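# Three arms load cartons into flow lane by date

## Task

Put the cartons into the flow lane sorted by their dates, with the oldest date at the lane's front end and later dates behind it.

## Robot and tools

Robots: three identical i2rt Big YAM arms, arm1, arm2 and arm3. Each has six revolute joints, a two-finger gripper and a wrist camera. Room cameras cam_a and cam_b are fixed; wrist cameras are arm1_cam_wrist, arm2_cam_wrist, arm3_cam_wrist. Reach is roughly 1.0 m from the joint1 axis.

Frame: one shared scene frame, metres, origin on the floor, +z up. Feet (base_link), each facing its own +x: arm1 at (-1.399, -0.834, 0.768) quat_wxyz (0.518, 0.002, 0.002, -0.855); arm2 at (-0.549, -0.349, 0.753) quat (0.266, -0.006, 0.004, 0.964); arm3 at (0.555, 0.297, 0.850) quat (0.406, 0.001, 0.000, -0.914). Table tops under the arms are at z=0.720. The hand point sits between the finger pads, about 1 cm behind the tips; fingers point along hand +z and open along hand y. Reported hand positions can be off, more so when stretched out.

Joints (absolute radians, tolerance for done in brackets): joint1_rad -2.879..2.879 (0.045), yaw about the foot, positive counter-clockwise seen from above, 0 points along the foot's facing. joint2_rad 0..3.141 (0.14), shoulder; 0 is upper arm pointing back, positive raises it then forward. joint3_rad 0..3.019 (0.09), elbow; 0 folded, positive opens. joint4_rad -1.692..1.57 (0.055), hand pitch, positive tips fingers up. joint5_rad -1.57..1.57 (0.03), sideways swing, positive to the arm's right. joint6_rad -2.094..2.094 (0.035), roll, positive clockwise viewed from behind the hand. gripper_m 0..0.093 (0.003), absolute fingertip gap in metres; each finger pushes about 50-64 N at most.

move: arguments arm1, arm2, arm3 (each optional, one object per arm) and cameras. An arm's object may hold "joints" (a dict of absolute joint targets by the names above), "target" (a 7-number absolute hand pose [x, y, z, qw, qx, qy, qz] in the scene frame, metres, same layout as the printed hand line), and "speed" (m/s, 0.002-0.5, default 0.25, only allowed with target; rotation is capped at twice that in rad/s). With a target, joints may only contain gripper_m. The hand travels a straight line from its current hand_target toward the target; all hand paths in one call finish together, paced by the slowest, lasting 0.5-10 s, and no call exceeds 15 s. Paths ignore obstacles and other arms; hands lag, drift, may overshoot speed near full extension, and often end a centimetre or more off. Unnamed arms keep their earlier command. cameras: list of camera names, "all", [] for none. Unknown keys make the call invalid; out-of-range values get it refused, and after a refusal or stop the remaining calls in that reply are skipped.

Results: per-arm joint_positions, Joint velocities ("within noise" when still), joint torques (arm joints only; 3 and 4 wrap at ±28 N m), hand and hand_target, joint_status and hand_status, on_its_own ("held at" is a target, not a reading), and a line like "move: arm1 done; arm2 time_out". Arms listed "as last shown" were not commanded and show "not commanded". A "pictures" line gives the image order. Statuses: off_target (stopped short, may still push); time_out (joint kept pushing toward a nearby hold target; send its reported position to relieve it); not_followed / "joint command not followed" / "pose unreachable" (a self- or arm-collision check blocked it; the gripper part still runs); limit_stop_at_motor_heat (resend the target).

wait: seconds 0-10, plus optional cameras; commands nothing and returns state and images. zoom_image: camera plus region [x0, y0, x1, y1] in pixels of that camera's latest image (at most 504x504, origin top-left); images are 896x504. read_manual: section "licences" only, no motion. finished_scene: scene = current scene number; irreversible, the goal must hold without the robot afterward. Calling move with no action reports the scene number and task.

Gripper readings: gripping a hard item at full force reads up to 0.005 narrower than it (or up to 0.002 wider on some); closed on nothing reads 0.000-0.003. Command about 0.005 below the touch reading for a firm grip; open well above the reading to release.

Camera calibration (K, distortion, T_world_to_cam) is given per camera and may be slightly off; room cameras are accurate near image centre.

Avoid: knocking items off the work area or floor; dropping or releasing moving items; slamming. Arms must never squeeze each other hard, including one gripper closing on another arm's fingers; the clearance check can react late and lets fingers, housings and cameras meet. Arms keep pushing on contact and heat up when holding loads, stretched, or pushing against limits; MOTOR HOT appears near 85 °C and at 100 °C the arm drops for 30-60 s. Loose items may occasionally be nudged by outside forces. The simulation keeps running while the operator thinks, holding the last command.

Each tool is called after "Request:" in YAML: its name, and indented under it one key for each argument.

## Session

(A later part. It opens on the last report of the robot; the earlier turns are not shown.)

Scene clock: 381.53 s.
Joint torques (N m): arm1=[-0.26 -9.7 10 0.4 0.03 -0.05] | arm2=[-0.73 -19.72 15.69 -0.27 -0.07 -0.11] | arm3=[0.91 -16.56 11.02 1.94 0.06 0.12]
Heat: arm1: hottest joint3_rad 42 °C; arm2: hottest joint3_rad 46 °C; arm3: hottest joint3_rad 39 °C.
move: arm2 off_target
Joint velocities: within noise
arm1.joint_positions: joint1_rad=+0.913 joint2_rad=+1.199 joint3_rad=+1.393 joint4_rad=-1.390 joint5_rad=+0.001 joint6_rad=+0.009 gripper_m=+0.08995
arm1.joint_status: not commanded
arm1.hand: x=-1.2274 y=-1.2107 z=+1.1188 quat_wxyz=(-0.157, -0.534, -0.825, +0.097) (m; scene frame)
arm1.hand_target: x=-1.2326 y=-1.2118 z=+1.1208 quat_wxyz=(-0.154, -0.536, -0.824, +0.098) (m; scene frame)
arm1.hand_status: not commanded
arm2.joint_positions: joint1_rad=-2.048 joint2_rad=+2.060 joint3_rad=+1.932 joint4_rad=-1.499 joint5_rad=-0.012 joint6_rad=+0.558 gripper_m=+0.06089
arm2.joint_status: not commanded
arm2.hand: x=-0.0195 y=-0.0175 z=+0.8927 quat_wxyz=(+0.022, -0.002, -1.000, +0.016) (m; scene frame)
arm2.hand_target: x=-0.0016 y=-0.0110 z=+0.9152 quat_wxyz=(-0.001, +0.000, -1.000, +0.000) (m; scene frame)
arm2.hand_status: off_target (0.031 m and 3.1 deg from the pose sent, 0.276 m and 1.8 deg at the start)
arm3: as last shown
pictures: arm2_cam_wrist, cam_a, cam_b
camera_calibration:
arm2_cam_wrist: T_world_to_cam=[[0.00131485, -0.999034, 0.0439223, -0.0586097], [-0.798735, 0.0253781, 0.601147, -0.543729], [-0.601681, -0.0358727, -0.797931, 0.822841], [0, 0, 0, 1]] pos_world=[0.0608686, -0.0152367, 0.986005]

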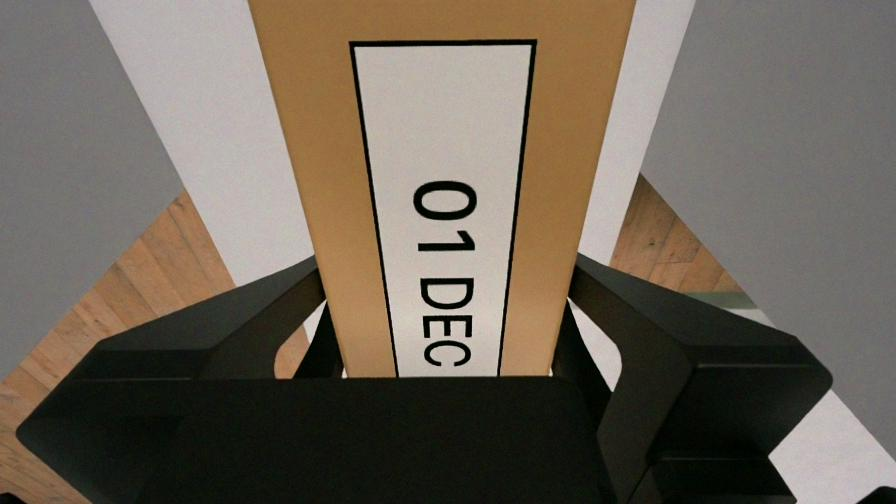

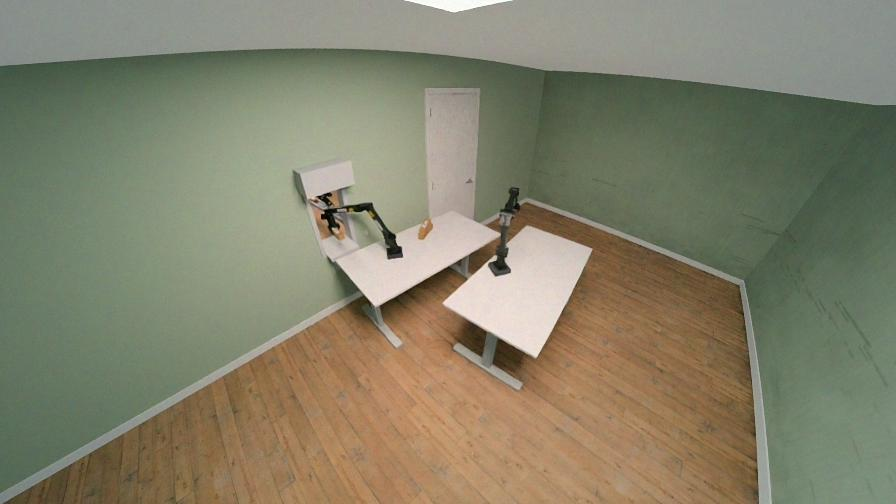

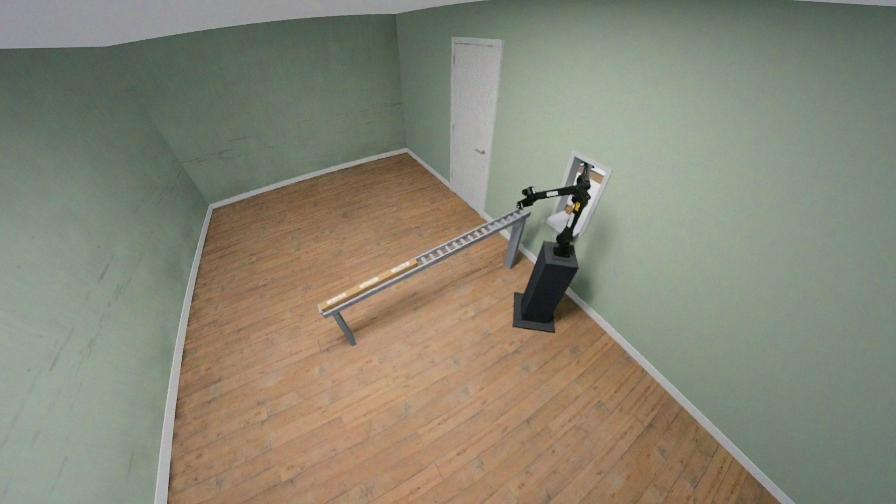

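Request:
move:
  arm2: {"target": [0.036, 0.014, 0.872, 0.022, -0.002, 1.0, 0.016], "speed": 0.12}
  cameras: ["arm2_cam_wrist"]

Scene clock: 395.47 s.
Joint torques (N m): arm1=[-0.26 -9.76 10 0.38 0.04 -0.06] | arm2=[-0.56 -21.71 15.56 0.5 -0.09 -0.12] | arm3=[0.91 -16.5 10.99 1.94 0.06 0.12]
Heat: arm1: hottest joint3_rad 42 °C; arm2: hottest joint3_rad 52 °C; arm3: hottest joint3_rad 39 °C.
move: arm2 off_target
Joint velocities: within noise
arm1, arm3: as last shown
arm2.joint_positions: joint1_rad=-2.048 joint2_rad=+2.175 joint3_rad=+1.998 joint4_rad=-1.420 joint5_rad=-0.016 joint6_rad=+0.557 gripper_m=+0.06089
arm2.joint_status: not commanded
arm2.hand: x=+0.0124 y=+0.0023 z=+0.8447 quat_wxyz=(+0.011, -0.002, -1.000, +0.006) (m; scene frame)
arm2.hand_target: x=+0.0339 y=+0.0126 z=+0.8726 quat_wxyz=(-0.023, +0.002, -1.000, -0.016) (m; scene frame)
arm2.hand_status: off_target (0.038 m and 4.6 deg from the pose sent, 0.067 m and 6.2 deg at the start)
pictures: arm2_cam_wrist
camera_calibration:
arm2_cam_wrist: T_world_to_cam=[[0.00191158, -0.999688, 0.0248872, -0.0206872], [-0.812198, 0.0129666, 0.583238, -0.474638], [-0.583379, -0.0213282, -0.81192, 0.816018], [0, 0, 0, 1]] pos_world=[0.0905876, 0.00287793, 0.939883]

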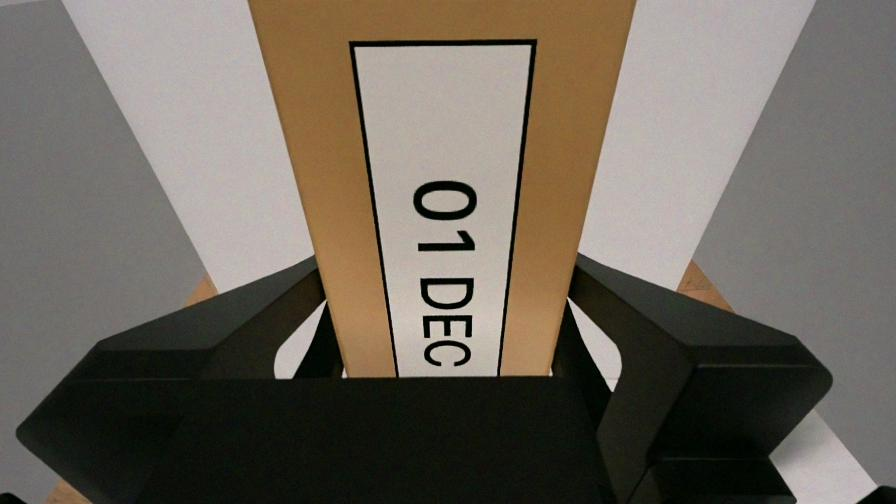

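Request:
move:
  arm2: {"target": [0.036, 0.014, 0.858, 0.022, -0.002, 1.0, 0.016], "speed": 0.06}
  cameras: []

Scene clock: 398.23 s.
Joint torques (N m): arm1=[-0.26 -9.76 10.02 0.38 0.03 -0.06] | arm2=[-0.56 -21.66 14.09 0.69 -0.09 -0.11] | arm3=[0.91 -16.56 10.97 1.91 0.05 0.13]
Heat: arm1: hottest joint3_rad 42 °C; arm2: hottest joint3_rad 52 °C; arm3: hottest joint3_rad 39 °C.
move: arm2 off_target
Joint velocities: within noise
arm1, arm3: as last shown
arm2.joint_positions: joint1_rad=-2.048 joint2_rad=+2.176 joint3_rad=+1.998 joint4_rad=-1.393 joint5_rad=-0.016 joint6_rad=+0.557 gripper_m=+0.06089
arm2.joint_status: not commanded
arm2.hand: x=+0.0182 y=+0.0059 z=+0.8442 quat_wxyz=(-0.001, -0.001, -1.000, -0.001) (m; scene frame)
arm2.hand_target: x=+0.0350 y=+0.0133 z=+0.8584 quat_wxyz=(-0.022, +0.002, -1.000, -0.016) (m; scene frame)
arm2.hand_status: off_target (0.024 m and 3.0 deg from the pose sent, 0.029 m and 4.5 deg at the start)
pictures: none
No camera images: "cameras" was empty.

Request:
move:
  arm2: {"joints": {"gripper_m": 0.085}}
  cameras: ["arm2_cam_wrist"]

Scene clock: 401.27 s.
Joint torques (N m): arm1=[-0.32 -9.7 9.99 0.39 0.04 -0.06] | arm2=[-0.5 -21.01 14 0.66 -0.07 -0.11] | arm3=[0.79 -16.32 10.96 1.94 0.07 0.12]
Heat: arm1: hottest joint3_rad 42 °C; arm2: hottest joint3_rad 53 °C; arm3: hottest joint3_rad 39 °C.
move: arm2 done
Joint velocities: within noise
arm1: as last shown
arm2.joint_positions: joint1_rad=-2.048 joint2_rad=+2.176 joint3_rad=+1.999 joint4_rad=-1.392 joint5_rad=-0.017 joint6_rad=+0.557 gripper_m=+0.08485
arm2.joint_status: all done
arm2.hand: x=+0.0186 y=+0.0063 z=+0.8447 quat_wxyz=(-0.001, -0.001, -1.000, -0.002) (m; scene frame)
arm2.hand_target: x=+0.0350 y=+0.0133 z=+0.8585 quat_wxyz=(-0.022, +0.002, -1.000, -0.016) (m; scene frame)
arm2.hand_status: not commanded
arm3.joint_positions: joint1_rad=+0.638 joint2_rad=+1.522 joint3_rad=+0.897 joint4_rad=-0.251 joint5_rad=-0.001 joint6_rad=-0.006 gripper_m=+0.09402
arm3.joint_status: not commanded
arm3.hand: x=+0.5020 y=-0.2385 z=+0.9495 quat_wxyz=(-0.229, -0.694, -0.634, +0.252) (m; scene frame)
arm3.hand_target: x=+0.5058 y=-0.2455 z=+0.9575 quat_wxyz=(-0.239, -0.690, -0.632, +0.259) (m; scene frame)
arm3.hand_status: not commanded
pictures: arm2_cam_wrist
camera_calibration:
arm2_cam_wrist: T_world_to_cam=[[0.00190626, -0.999957, 0.00903782, -0.00330101], [-0.826116, 0.00351808, 0.563489, -0.452618], [-0.563497, -0.00854045, -0.826074, 0.831267], [0, 0, 0, 1]] pos_world=[0.0945079, 0.00539087, 0.941763]

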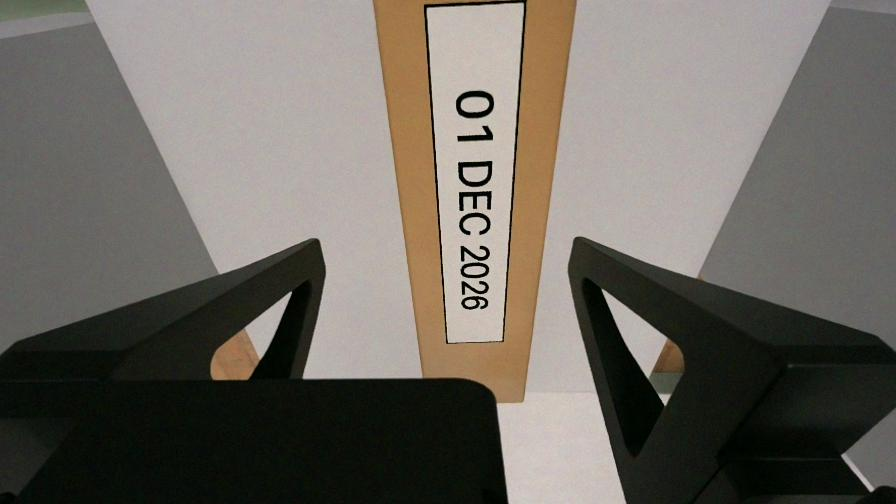

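Request:
move:
  cameras: ["cam_a", "cam_b", "arm2_cam_wrist"]

Request:
zoom_image:
  camera: "cam_a"
  region: [300, 180, 400, 270]

Request:
zoom_image:
  camera: "cam_b"
  region: [530, 150, 620, 250]

Scene clock: 407.97 s.
Joint torques (N m): arm1=[-0.26 -9.64 10 0.39 0.03 -0.06] | arm2=[-0.56 -21.13 14 0.65 -0.06 -0.12] | arm3=[0.91 -16.56 11.02 1.89 0.07 0.11]
Heat: arm1: hottest joint3_rad 42 °C; arm2: hottest joint3_rad 54 °C; arm3: hottest joint3_rad 39 °C.
Joint velocities: within noise
arm1.joint_positions: joint1_rad=+0.913 joint2_rad=+1.199 joint3_rad=+1.393 joint4_rad=-1.390 joint5_rad=+0.001 joint6_rad=+0.009 gripper_m=+0.08995
arm1.joint_status: not commanded
arm1.hand: x=-1.2274 y=-1.2107 z=+1.1188 quat_wxyz=(-0.157, -0.534, -0.825, +0.097) (m; scene frame)
arm1.hand_target: x=-1.2326 y=-1.2118 z=+1.1208 quat_wxyz=(-0.154, -0.536, -0.824, +0.098) (m; scene frame)
arm1.hand_status: not commanded
arm2.joint_positions: joint1_rad=-2.048 joint2_rad=+2.176 joint3_rad=+1.999 joint4_rad=-1.392 joint5_rad=-0.017 joint6_rad=+0.557 gripper_m=+0.08494
arm2.joint_status: all done
arm2.hand: x=+0.0186 y=+0.0063 z=+0.8447 quat_wxyz=(-0.001, -0.001, -1.000, -0.002) (m; scene frame)
arm2.hand_target: x=+0.0350 y=+0.0133 z=+0.8585 quat_wxyz=(-0.022, +0.002, -1.000, -0.016) (m; scene frame)
arm2.hand_status: not commanded
arm3.joint_positions: joint1_rad=+0.638 joint2_rad=+1.522 joint3_rad=+0.897 joint4_rad=-0.251 joint5_rad=-0.001 joint6_rad=-0.006 gripper_m=+0.09402
arm3.joint_status: not commanded
arm3.hand: x=+0.5020 y=-0.2385 z=+0.9495 quat_wxyz=(-0.229, -0.694, -0.634, +0.252) (m; scene frame)
arm3.hand_target: x=+0.5058 y=-0.2455 z=+0.9575 quat_wxyz=(-0.239, -0.690, -0.632, +0.259) (m; scene frame)
arm3.hand_status: not commanded
pictures: arm2_cam_wrist, cam_a, cam_b
camera_calibration:
arm2_cam_wrist: T_world_to_cam=[[0.00190626, -0.999957, 0.00903782, -0.00330101], [-0.826116, 0.00351808, 0.563489, -0.452618], [-0.563497, -0.00854045, -0.826074, 0.831267], [0, 0, 0, 1]] pos_world=[0.0945079, 0.00539087, 0.941763]

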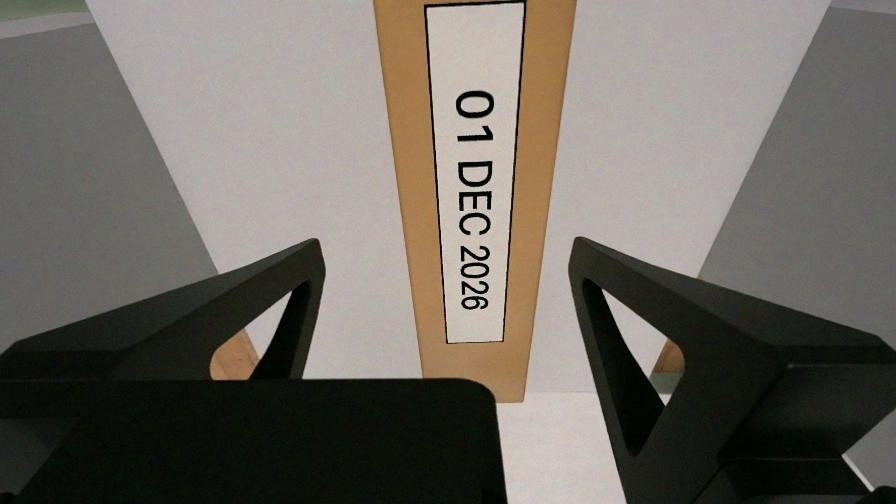

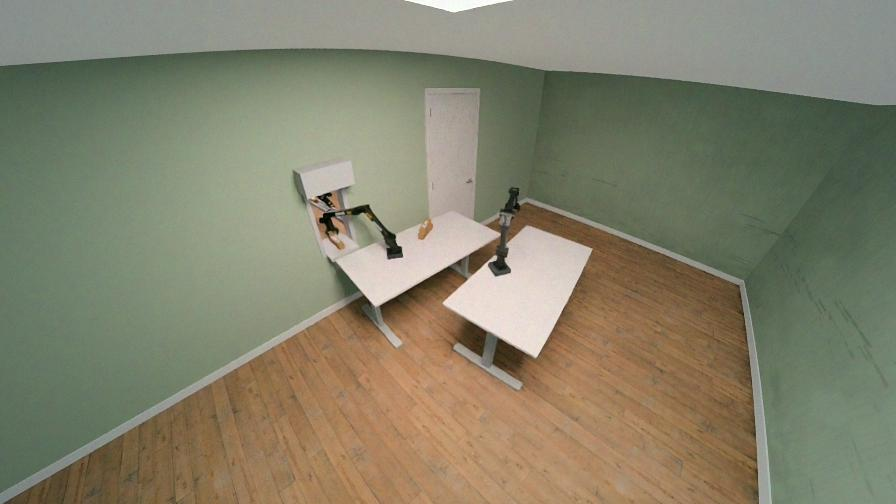

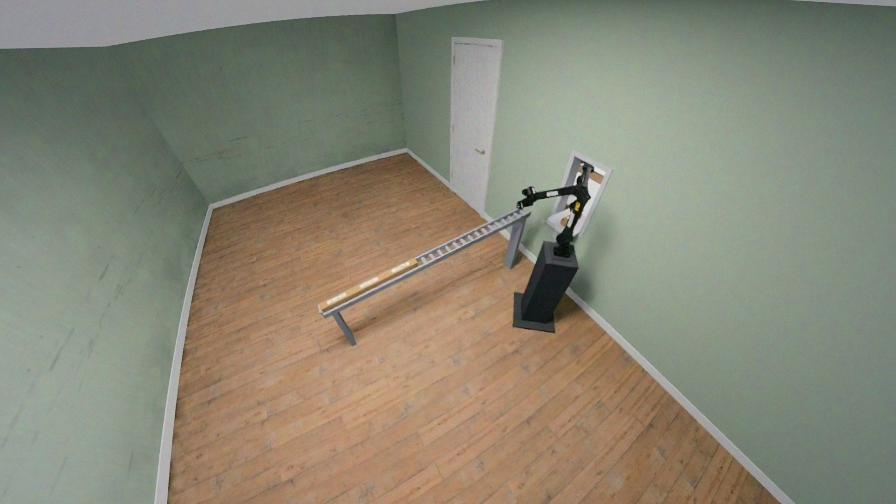

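Scaled by 5.040 from the camera's 896x504 image, which has a finer 1280x720 frame.

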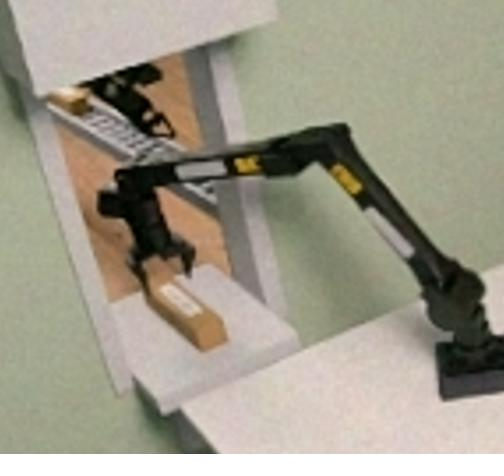

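Scaled by 5.040 from the camera's 896x504 image, which has a finer 1280x720 frame.

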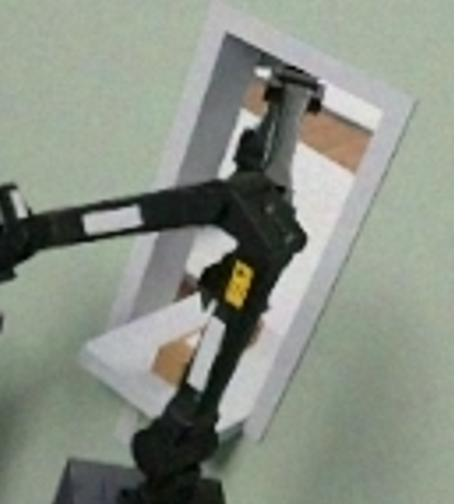

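Request:
move:
  arm2: {"target": [-0.27, -0.05, 0.95, 0.0, 0.0, 1.0, 0.0], "speed": 0.2}
  cameras: ["arm2_cam_wrist"]

Scene clock: 417.77 s.
Joint torques (N m): arm1=[-0.32 -9.76 10 0.38 0.03 -0.06] | arm2=[0.44 -10.29 8.8 -0.09 0.1 0.07] | arm3=[0.62 -16.32 10.96 1.89 0.06 0.11]
Heat: arm1: hottest joint3_rad 42 °C; arm2: hottest joint3_rad 55 °C; arm3: hottest joint3_rad 39 °C.
move: arm2 done
Joint velocities: within noise
arm1, arm3: as last shown
arm2.joint_positions: joint1_rad=-1.802 joint2_rad=+1.420 joint3_rad=+1.248 joint4_rad=-1.372 joint5_rad=-0.016 joint6_rad=+0.797 gripper_m=+0.08494
arm2.joint_status: not commanded
arm2.hand: x=-0.2630 y=-0.0474 z=+0.9565 quat_wxyz=(-0.009, +0.002, -1.000, -0.009) (m; scene frame)
arm2.hand_target: x=-0.2699 y=-0.0502 z=+0.9501 quat_wxyz=(+0.000, +0.000, -1.000, +0.000) (m; scene frame)
arm2.hand_status: done (0.010 m and 1.5 deg from the pose sent, 0.312 m and 0.3 deg at the start)
pictures: arm2_cam_wrist
camera_calibration:
arm2_cam_wrist: T_world_to_cam=[[0.00797255, -0.999951, -0.00589917, -0.0415734], [-0.83439, -0.00990366, 0.551086, -0.738897], [-0.551117, 0.000528653, -0.834428, 0.776098], [0, 0, 0, 1]] pos_world=[-0.188476, -0.0492994, 1.05455]

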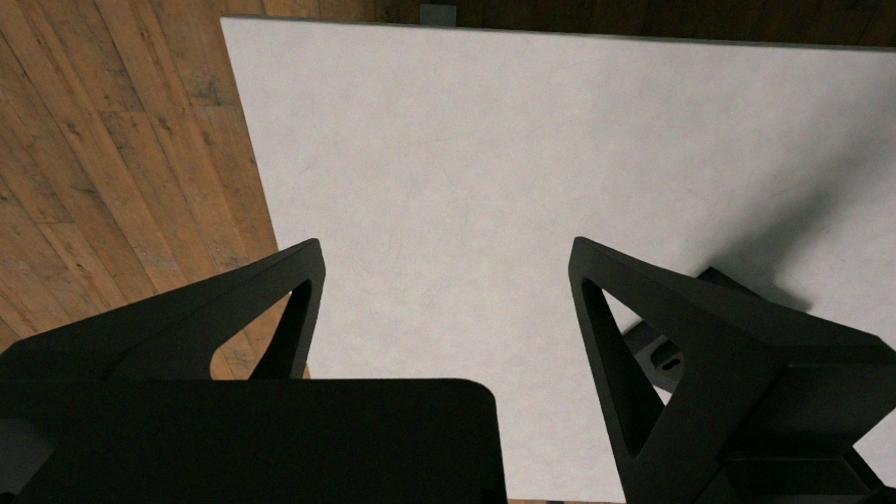

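Request:
move:
  arm3: {"joints": {"joint1_rad": -0.27, "joint2_rad": 1.86, "joint3_rad": 1.567, "joint4_rad": -1.238, "joint5_rad": 0.0, "joint6_rad": 0.53}}
  cameras: ["arm3_cam_wrist", "cam_b"]

Scene clock: 429.70 s.
Joint torques (N m): arm1=[-0.26 -9.7 10 0.39 0.03 -0.06] | arm2=[0.38 -10.23 8.8 -0.08 0.09 0.09] | arm3=[0.62 -21.42 13.63 0.13 0.07 0.14]
Heat: arm1: hottest joint3_rad 42 °C; arm2: hottest joint3_rad 52 °C; arm3: hottest joint3_rad 40 °C.
move: arm3 done
Joint velocities: within noise
arm1, arm2: as last shown
arm2.joint_positions: joint1_rad=-1.802 joint2_rad=+1.420 joint3_rad=+1.248 joint4_rad=-1.372 joint5_rad=-0.016 joint6_rad=+0.798 gripper_m=+0.08494
arm2.hand: x=-0.2630 y=-0.0474 z=+0.9565 quat_wxyz=(-0.009, +0.001, -1.000, -0.009) (m; scene frame)
arm3.joint_positions: joint1_rad=-0.277 joint2_rad=+1.847 joint3_rad=+1.533 joint4_rad=-1.229 joint5_rad=+0.000 joint6_rad=+0.523 gripper_m=+0.09402
arm3.joint_status: all done
arm3.hand: x=+0.0789 y=+0.0005 z=+0.9618 quat_wxyz=(-0.007, -1.000, -0.018, +0.011) (m; scene frame)
arm3.hand_target: x=+0.0727 y=-0.0082 z=+0.9671 quat_wxyz=(-0.010, -1.000, -0.018, +0.016) (m; scene frame)
arm3.hand_status: not commanded
pictures: arm3_cam_wrist, cam_b
camera_calibration:
arm3_cam_wrist: T_world_to_cam=[[-0.0210376, 0.999647, -0.0162516, 0.0176017], [0.815683, 0.026561, 0.577889, -0.6183], [0.578117, -0.00109874, -0.815953, 0.86217], [0, 0, 0, 1]] pos_world=[0.00627208, -0.000225554, 1.06109]

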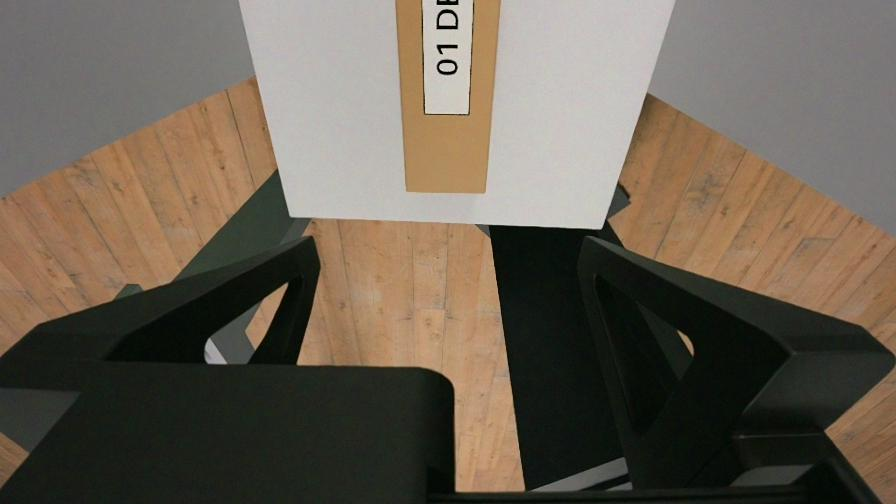

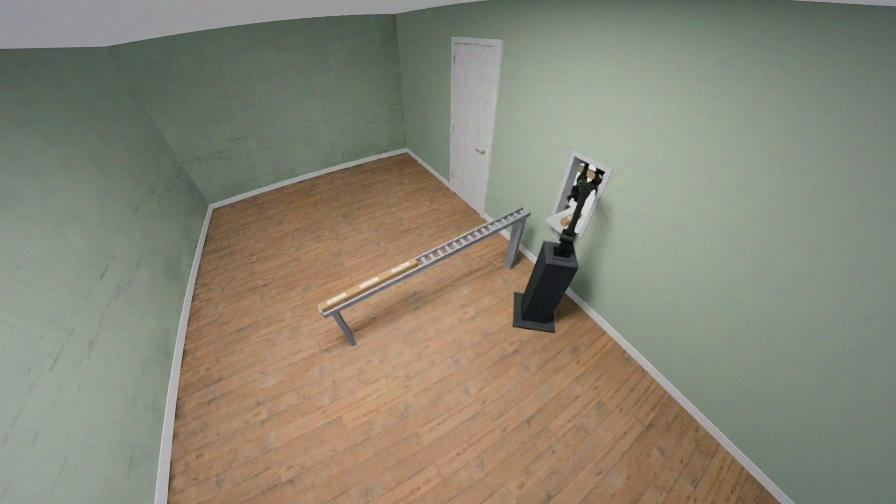

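Request:
move:
  arm3: {"target": [-0.018, -0.008, 0.865, 0.0, 0.9999, 0.0148, 0.0], "speed": 0.15}
  cameras: ["arm3_cam_wrist"]

Scene clock: 439.03 s.
Joint torques (N m): arm1=[-0.26 -9.64 9.98 0.38 0.03 -0.06] | arm2=[0.44 -10.29 8.8 -0.08 0.09 0.09] | arm3=[-0.56 -24.64 14.23 0.28 0.1 -0.02]
Heat: arm1: hottest joint3_rad 42 °C; arm2: hottest joint3_rad 51 °C; arm3: hottest joint3_rad 41 °C.
move: arm3 off_target
Joint velocities: within noise
arm1, arm2: as last shown
arm3.joint_positions: joint1_rad=-0.337 joint2_rad=+2.146 joint3_rad=+1.750 joint4_rad=-1.187 joint5_rad=+0.000 joint6_rad=+0.470 gripper_m=+0.09402
arm3.joint_status: not commanded
arm3.hand: x=-0.0024 y=-0.0057 z=+0.8670 quat_wxyz=(+0.003, -1.000, -0.015, -0.007) (m; scene frame)
arm3.hand_target: x=-0.0175 y=-0.0076 z=+0.8651 quat_wxyz=(+0.000, -1.000, -0.015, +0.000) (m; scene frame)
arm3.hand_status: off_target (0.016 m and 0.8 deg from the pose sent, 0.137 m and 1.5 deg at the start)
pictures: arm3_cam_wrist
camera_calibration:
arm3_cam_wrist: T_world_to_cam=[[-0.0136774, 0.999899, 0.00390131, 0.00310717], [0.795271, 0.00851318, 0.606194, -0.521779], [0.6061, 0.0113938, -0.795307, 0.814105], [0, 0, 0, 1]] pos_world=[-0.0784307, -0.00794059, 0.963751]

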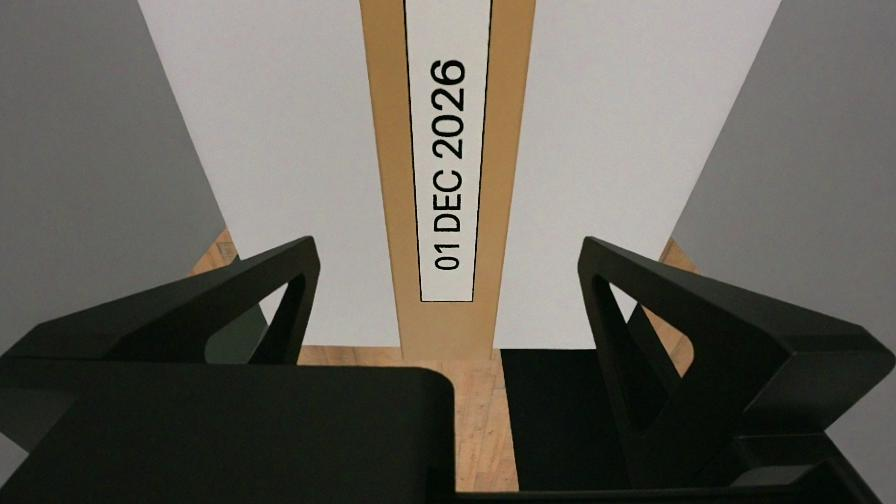

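Request:
move:
  arm3: {"target": [-0.028, -0.009, 0.80, 0.0, 0.9999, 0.0148, 0.0], "speed": 0.1}
  cameras: ["arm3_cam_wrist"]

Scene clock: 445.30 s.
Joint torques (N m): arm1=[-0.32 -9.7 10.02 0.39 0.03 -0.06] | arm2=[0.38 -10.23 8.81 -0.09 0.09 0.09] | arm3=[-0.79 -25.82 13.39 0.61 0.1 -0.02]
Heat: arm1: hottest joint3_rad 42 °C; arm2: hottest joint3_rad 50 °C; arm3: hottest joint3_rad 41 °C.
move: arm3 off_target
Joint velocities: within noise
arm1, arm2: as last shown
arm3.joint_positions: joint1_rad=-0.340 joint2_rad=+2.250 joint3_rad=+1.750 joint4_rad=-1.094 joint5_rad=+0.000 joint6_rad=+0.464 gripper_m=+0.09402
arm3.joint_status: not commanded
arm3.hand: x=-0.0103 y=-0.0075 z=+0.8026 quat_wxyz=(+0.006, -1.000, -0.016, -0.011) (m; scene frame)
arm3.hand_target: x=-0.0274 y=-0.0084 z=+0.8002 quat_wxyz=(+0.000, -1.000, -0.015, +0.000) (m; scene frame)
arm3.hand_status: off_target (0.018 m and 1.4 deg from the pose sent, 0.072 m and 0.8 deg at the start)
pictures: arm3_cam_wrist
camera_calibration:
arm3_cam_wrist: T_world_to_cam=[[-0.0163397, 0.99983, 0.00856323, 0.00141782], [0.789698, 0.00765164, 0.613448, -0.482333], [0.613278, 0.0167859, -0.789689, 0.763203], [0, 0, 0, 1]] pos_world=[-0.0871348, -0.010538, 0.898567]

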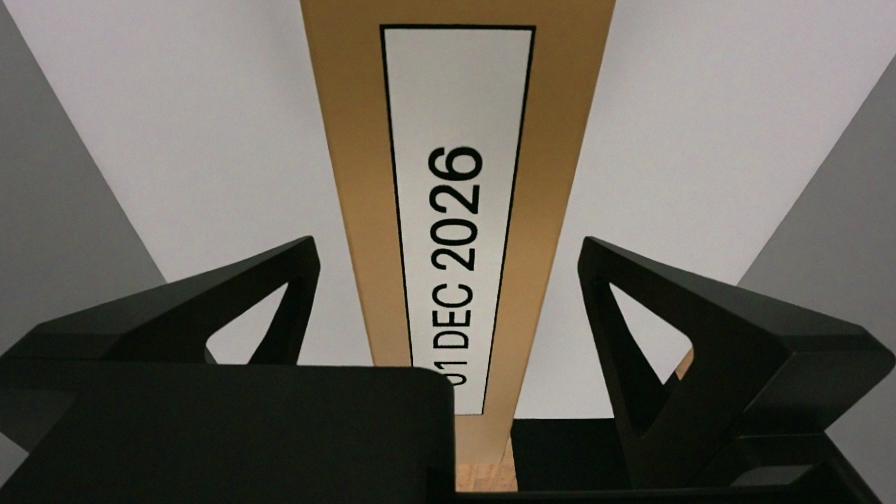

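Request:
move:
  arm3: {"target": [-0.028, -0.009, 0.788, 0.0, 0.9999, 0.0148, 0.0], "speed": 0.08}
  cameras: []

Request:
move:
  arm3: {"joints": {"gripper_m": 0.053}}
  cameras: ["arm3_cam_wrist"]

Scene clock: 448.83 s.
Joint torques (N m): arm1=[-0.26 -9.64 10.03 0.38 0.04 -0.06] | arm2=[0.44 -10.29 8.8 -0.08 0.09 0.09] | arm3=[-0.79 -25.29 12.86 0.73 0.1 -0.03]
Heat: arm1: hottest joint3_rad 42 °C; arm2: hottest joint3_rad 50 °C; arm3: hottest joint3_rad 41 °C.
move: arm3 off_target
Joint velocities: within noise
arm1, arm2: as last shown
arm3.joint_positions: joint1_rad=-0.340 joint2_rad=+2.258 joint3_rad=+1.750 joint4_rad=-1.073 joint5_rad=+0.000 joint6_rad=+0.463 gripper_m=+0.09402
arm3.joint_status: not commanded
arm3.hand: x=-0.0136 y=-0.0093 z=+0.7973 quat_wxyz=(+0.003, -1.000, -0.016, -0.005) (m; scene frame)
arm3.hand_target: x=-0.0274 y=-0.0085 z=+0.7883 quat_wxyz=(+0.000, -1.000, -0.015, +0.000) (m; scene frame)
arm3.hand_status: off_target (0.017 m and 0.7 deg from the pose sent, 0.023 m and 1.4 deg at the start)
pictures: none
No camera images: "cameras" was empty.

Scene clock: 449.47 s.
Joint torques (N m): arm1=[-0.32 -9.7 10 0.36 0.03 -0.06] | arm2=[0.44 -10.29 8.79 -0.08 0.1 0.09] | arm3=[-0.91 -25 12.86 0.7 0.05 -0.04]
Heat: arm1: hottest joint3_rad 42 °C; arm2: hottest joint3_rad 50 °C; arm3: hottest joint3_rad 41 °C.
move: arm3 off_target
Joint velocities: within noise
arm1, arm2: as last shown
arm3.joint_positions: joint1_rad=-0.341 joint2_rad=+2.258 joint3_rad=+1.750 joint4_rad=-1.073 joint5_rad=+0.002 joint6_rad=+0.463 gripper_m=+0.05856
arm3.joint_status: gripper_m off_target (ended at +0.05858, target +0.05300)
arm3.hand: x=-0.0139 y=-0.0087 z=+0.7973 quat_wxyz=(+0.003, -1.000, -0.016, -0.005) (m; scene frame)
arm3.hand_target: x=-0.0273 y=-0.0087 z=+0.7883 quat_wxyz=(+0.000, -1.000, -0.015, +0.000) (m; scene frame)
arm3.hand_status: not commanded
pictures: arm3_cam_wrist
camera_calibration:
arm3_cam_wrist: T_world_to_cam=[[-0.0159296, 0.999867, 0.0036337, 0.00645885], [0.796954, 0.010502, 0.603949, -0.468469], [0.60383, 0.0125166, -0.797015, 0.766909], [0, 0, 0, 1]] pos_world=[-0.0896315, -0.0111372, 0.894146]

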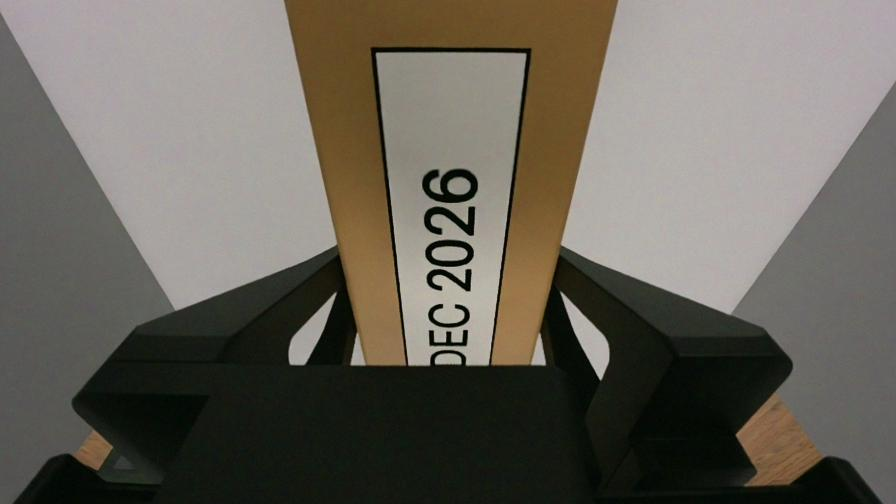

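Request:
move:
  arm3: {"target": [-0.01, -0.01, 0.885, 0.0, 0.9999, 0.0148, 0.0], "speed": 0.12}
  cameras: ["arm3_cam_wrist"]

Scene clock: 464.47 s.
Joint torques (N m): arm1=[-0.26 -9.64 10 0.39 0.03 -0.05] | arm2=[0.38 -10.29 8.8 -0.08 0.1 0.09] | arm3=[0.44 -29.33 13.34 0.01 0.03 0.13]
Heat: arm1: hottest joint3_rad 42 °C; arm2: hottest joint3_rad 48 °C; arm3: hottest joint3_rad 41 °C.
move: arm3 off_target
Joint velocities: within noise
arm1, arm2: as last shown
arm3.joint_positions: joint1_rad=-0.341 joint2_rad=+2.158 joint3_rad=+1.750 joint4_rad=-1.208 joint5_rad=+0.002 joint6_rad=+0.463 gripper_m=+0.05856
arm3.joint_status: not commanded
arm3.hand: x=+0.0020 y=+0.0000 z=+0.8600 quat_wxyz=(+0.011, -1.000, -0.016, -0.021) (m; scene frame)
arm3.hand_target: x=-0.0091 y=-0.0097 z=+0.8852 quat_wxyz=(+0.000, -1.000, -0.015, +0.000) (m; scene frame)
arm3.hand_status: off_target (0.030 m and 2.7 deg from the pose sent, 0.088 m and 0.7 deg at the start)
pictures: arm3_cam_wrist
camera_calibration:
arm3_cam_wrist: T_world_to_cam=[[-0.0163378, 0.999667, 0.0199719, -0.0161746], [0.777772, 0.000153849, 0.628547, -0.5402], [0.628334, 0.0258026, -0.777515, 0.790388], [0, 0, 0, 1]] pos_world=[-0.0767401, -0.00414176, 0.954403]

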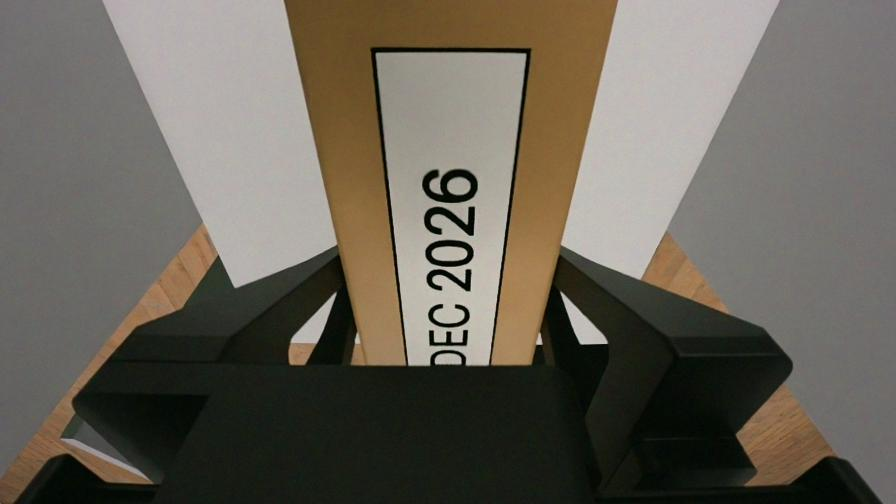

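Request:
move:
  cameras: ["arm3_cam_wrist", "cam_b"]

Scene clock: 497.93 s.
Joint torques (N m): arm1=[-0.26 -9.76 10 0.39 0.03 -0.06] | arm2=[0.44 -10.29 8.8 -0.08 0.09 0.09] | arm3=[0.38 -29.04 13.37 -0.06 0.03 0.13]
Heat: arm1: hottest joint3_rad 42 °C; arm2: hottest joint3_rad 47 °C; arm3: hottest joint3_rad 42 °C.
Joint velocities: within noise
arm1.joint_positions: joint1_rad=+0.913 joint2_rad=+1.199 joint3_rad=+1.393 joint4_rad=-1.390 joint5_rad=+0.001 joint6_rad=+0.009 gripper_m=+0.08995
arm1.joint_status: not commanded
arm1.hand: x=-1.2274 y=-1.2107 z=+1.1188 quat_wxyz=(-0.157, -0.534, -0.825, +0.097) (m; scene frame)
arm1.hand_target: x=-1.2326 y=-1.2118 z=+1.1208 quat_wxyz=(-0.154, -0.536, -0.824, +0.098) (m; scene frame)
arm1.hand_status: not commanded
arm2.joint_positions: joint1_rad=-1.802 joint2_rad=+1.420 joint3_rad=+1.248 joint4_rad=-1.372 joint5_rad=-0.016 joint6_rad=+0.798 gripper_m=+0.08494
arm2.joint_status: not commanded
arm2.hand: x=-0.2630 y=-0.0474 z=+0.9565 quat_wxyz=(-0.009, +0.001, -1.000, -0.009) (m; scene frame)
arm2.hand_target: x=-0.2699 y=-0.0502 z=+0.9501 quat_wxyz=(+0.000, +0.000, -1.000, +0.000) (m; scene frame)
arm2.hand_status: not commanded
arm3.joint_positions: joint1_rad=-0.341 joint2_rad=+2.158 joint3_rad=+1.750 joint4_rad=-1.208 joint5_rad=+0.002 joint6_rad=+0.463 gripper_m=+0.05856
arm3.joint_status: not commanded
arm3.hand: x=+0.0020 y=+0.0000 z=+0.8600 quat_wxyz=(+0.011, -1.000, -0.016, -0.021) (m; scene frame)
arm3.hand_target: x=-0.0091 y=-0.0097 z=+0.8852 quat_wxyz=(+0.000, -1.000, -0.015, +0.000) (m; scene frame)
arm3.hand_status: off_target (0.030 m and 2.7 deg from the pose sent, 0.088 m and 0.7 deg at the start)
pictures: arm3_cam_wrist, cam_b
camera_calibration:
arm3_cam_wrist: T_world_to_cam=[[-0.0163378, 0.999667, 0.0199719, -0.0161746], [0.777772, 0.000153849, 0.628547, -0.5402], [0.628334, 0.0258026, -0.777515, 0.790388], [0, 0, 0, 1]] pos_world=[-0.0767401, -0.00414176, 0.954403]

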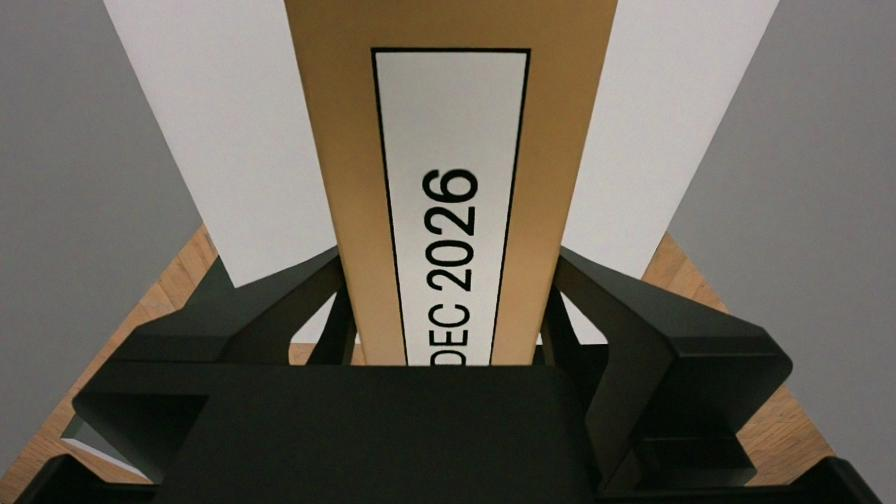

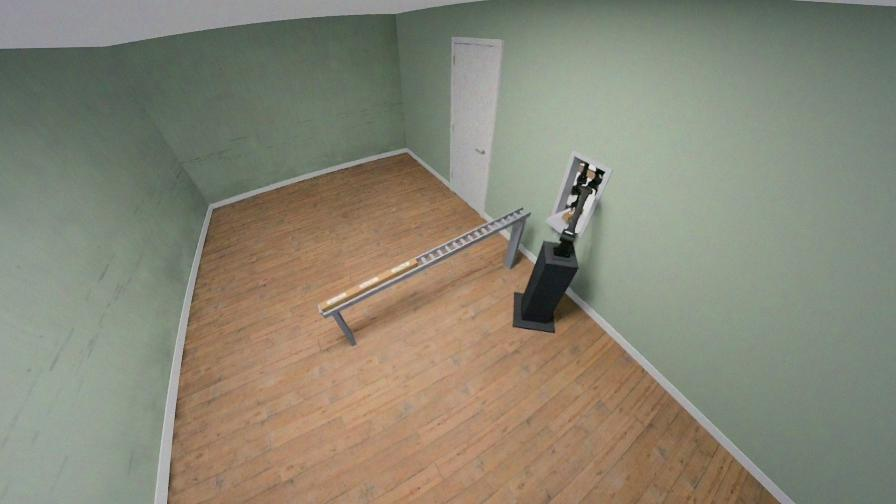

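Request:
move:
  arm3: {"target": [0.3, 0.03, 0.95, 0, 1, 0, 0], "speed": 0.3}
  cameras: ["cam_b"]

Request:
move:
  arm3: {"target": [0.7, -0.335, 0.83, 0, 0.9993, 0, -0.0366], "speed": 0.3}
  cameras: ["arm3_cam_wrist", "cam_b"]

Scene clock: 524.00 s.
Joint torques (N m): arm1=[-0.21 -9.64 10.02 0.38 0.03 -0.06] | arm2=[0.44 -10.23 8.8 -0.08 0.1 0.09] | arm3=[0.85 -15.09 10.02 -0.01 0.18 0.14]
Heat: arm1: hottest joint3_rad 43 °C; arm2: hottest joint3_rad 46 °C; arm3: hottest joint3_rad 43 °C.
move: arm3 done
Joint velocities: within noise
arm1, arm2: as last shown
arm3.joint_positions: joint1_rad=-0.034 joint2_rad=+1.422 joint3_rad=+0.942 joint4_rad=-1.101 joint5_rad=-0.001 joint6_rad=+0.803 gripper_m=+0.05856
arm3.joint_status: not commanded
arm3.hand: x=+0.2976 y=+0.0321 z=+0.9424 quat_wxyz=(+0.003, -1.000, +0.000, -0.005) (m; scene frame)
arm3.hand_target: x=+0.3000 y=+0.0301 z=+0.9498 quat_wxyz=(+0.000, -1.000, +0.000, +0.000) (m; scene frame)
arm3.hand_status: done (0.008 m and 0.7 deg from the pose sent, 0.313 m and 3.3 deg at the start)
pictures: cam_b

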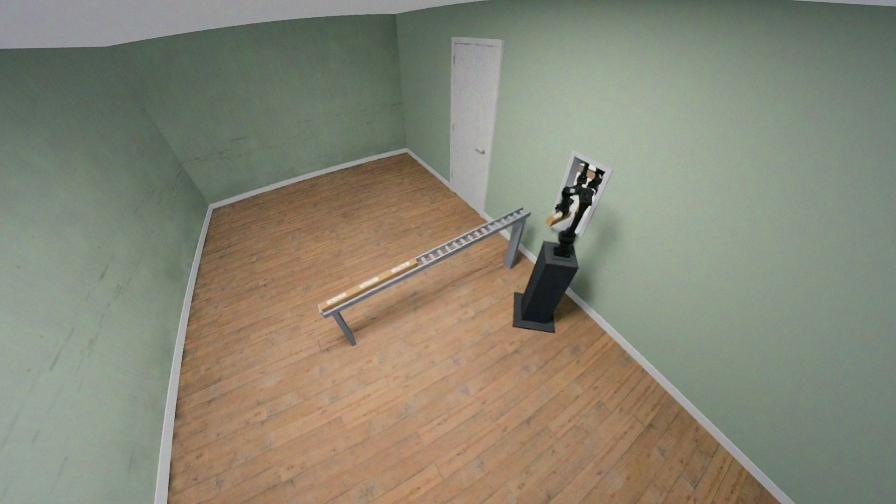

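Scene clock: 526.97 s.
Joint torques (N m): arm1=[-0.26 -9.64 10 0.38 0.03 -0.06] | arm2=[0.38 -10.29 8.79 -0.09 0.1 0.09] | arm3=[-0.15 -26.52 14.52 -0.2 0.25 0.16]
Heat: arm1: hottest joint3_rad 43 °C; arm2: hottest joint3_rad 46 °C; arm3: hottest joint3_rad 43 °C.
move: arm3 off_target
Joint velocities: within noise
arm1, arm2: as last shown
arm3.joint_positions: joint1_rad=+0.984 joint2_rad=+2.215 joint3_rad=+1.729 joint4_rad=-1.136 joint5_rad=+0.070 joint6_rad=+1.809 gripper_m=+0.05856
arm3.joint_status: not commanded
arm3.hand: x=+0.6975 y=-0.3149 z=+0.8191 quat_wxyz=(+0.017, -0.999, -0.006, +0.039) (m; scene frame)
arm3.hand_target: x=+0.6998 y=-0.3341 z=+0.8303 quat_wxyz=(+0.000, -0.999, +0.000, +0.036) (m; scene frame)
arm3.hand_status: off_target (0.023 m and 2.1 deg from the pose sent, 0.556 m and 4.8 deg at the start)
pictures: arm3_cam_wrist, cam_b
camera_calibration:
arm3_cam_wrist: T_world_to_cam=[[0.00388586, 0.999542, 0.030019, 0.288285], [0.847545, -0.0192236, 0.530376, -1.02985], [0.53071, 0.0233815, -0.847231, 0.454159], [0, 0, 0, 1]] pos_world=[0.630697, -0.318569, 0.92233]

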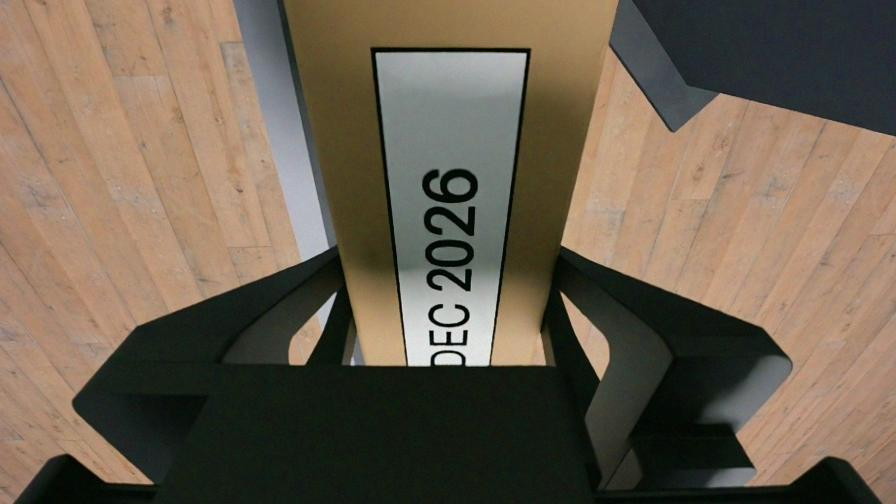

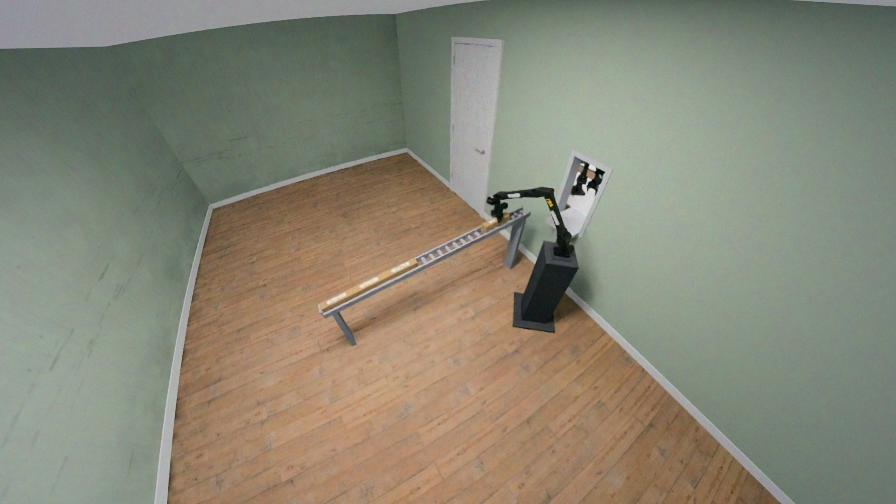

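Request:
zoom_image:
  camera: "arm3_cam_wrist"
  region: [180, 0, 480, 380]

Request:
zoom_image:
  camera: "cam_b"
  region: [440, 170, 600, 280]

Scaled by 1.326 from the camera's 896x504 image, which has a finer 1280x720 frame.

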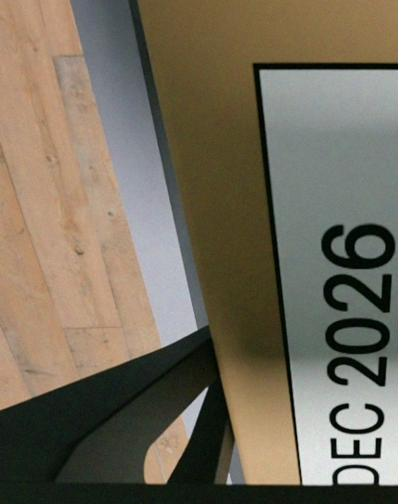

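Scaled by 3.150 from the camera's 896x504 image, which has a finer 1280x720 frame.

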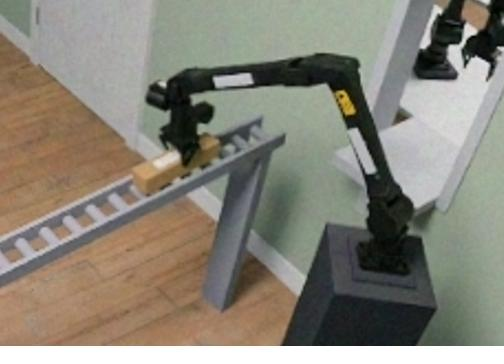

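Request:
move:
  arm3: {"target": [0.7, -0.362, 0.79, 0, 0.9993, 0, -0.0366], "speed": 0.15}
  cameras: ["arm3_cam_wrist", "cam_b"]

Scene clock: 552.27 s.
Joint torques (N m): arm1=[-0.32 -9.7 10.02 0.38 0.03 -0.06] | arm2=[0.38 -10.29 8.8 -0.08 0.1 0.09] | arm3=[-0.97 -27.22 14.15 0.16 0.27 0.06]
Heat: arm1: hottest joint3_rad 43 °C; arm2: hottest joint3_rad 46 °C; arm3: hottest joint3_rad 46 °C.
move: arm3 off_target
Joint velocities: within noise
arm1, arm2: as last shown
arm3.joint_positions: joint1_rad=+0.981 joint2_rad=+2.327 joint3_rad=+1.838 joint4_rad=-1.132 joint5_rad=+0.070 joint6_rad=+1.808 gripper_m=+0.05856
arm3.joint_status: not commanded
arm3.hand: x=+0.7024 y=-0.3418 z=+0.7852 quat_wxyz=(+0.016, -0.999, -0.005, +0.039) (m; scene frame)
arm3.hand_target: x=+0.6997 y=-0.3611 z=+0.7905 quat_wxyz=(+0.000, -0.999, +0.000, +0.036) (m; scene frame)
arm3.hand_status: off_target (0.021 m and 1.9 deg from the pose sent, 0.055 m and 2.1 deg at the start)
pictures: arm3_cam_wrist, cam_b
camera_calibration:
arm3_cam_wrist: T_world_to_cam=[[0.00657539, 0.999579, 0.0282751, 0.315728], [0.847233, -0.0205886, 0.530822, -1.01712], [0.531181, 0.0204652, -0.847011, 0.422009], [0, 0, 0, 1]] pos_world=[0.635499, -0.345173, 0.88843]

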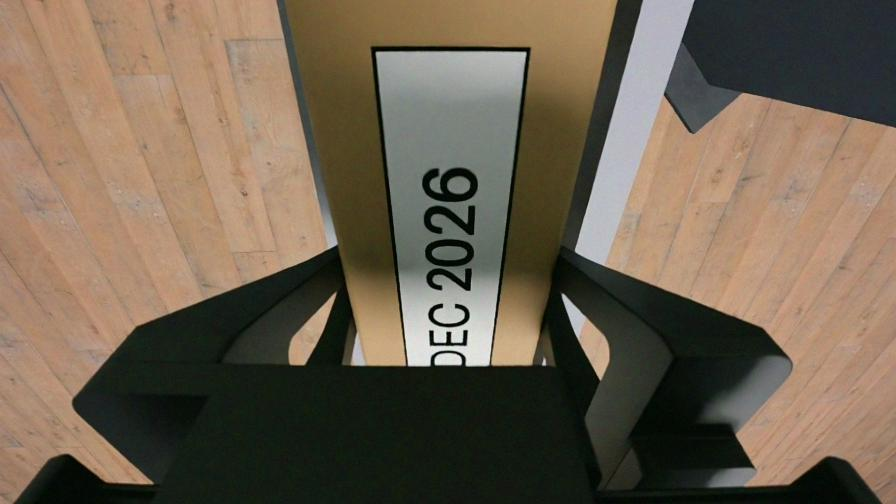

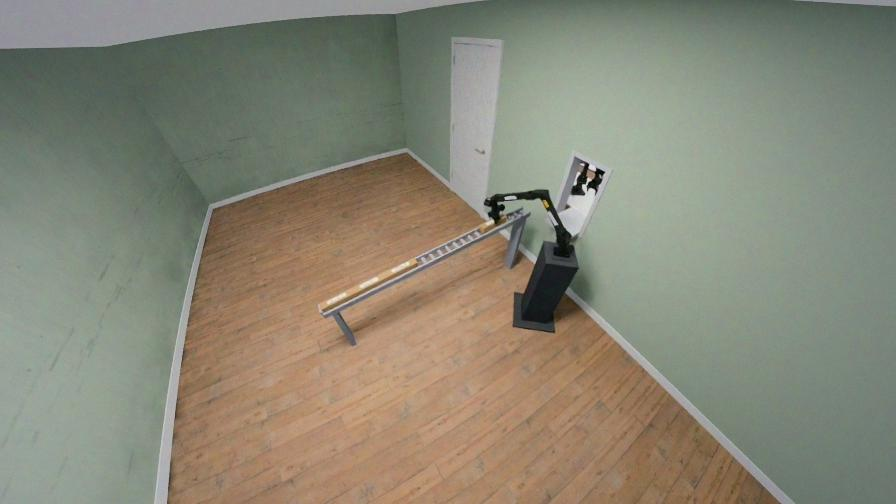

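Request:
zoom_image:
  camera: "arm3_cam_wrist"
  region: [230, 0, 730, 380]

Scaled by 1.008 from the camera's 896x504 image, which has a finer 1280x720 frame.

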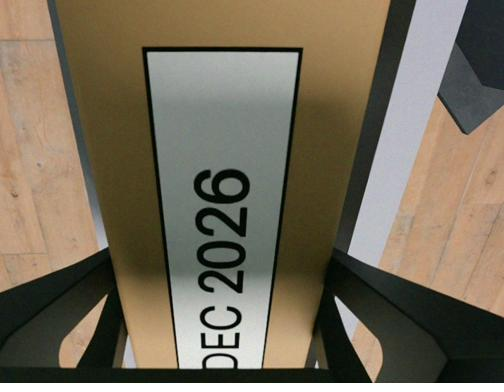

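Request:
zoom_image:
  camera: "cam_b"
  region: [460, 180, 560, 260]

Scaled by 5.040 from the camera's 896x504 image, which has a finer 1280x720 frame.

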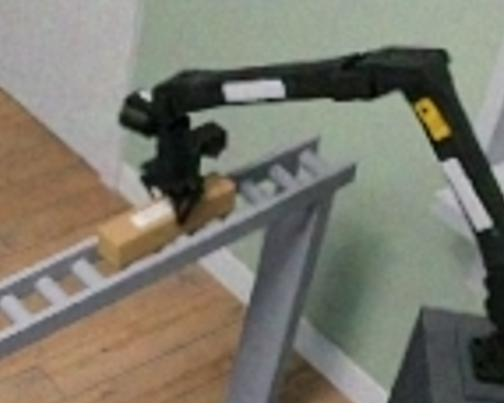

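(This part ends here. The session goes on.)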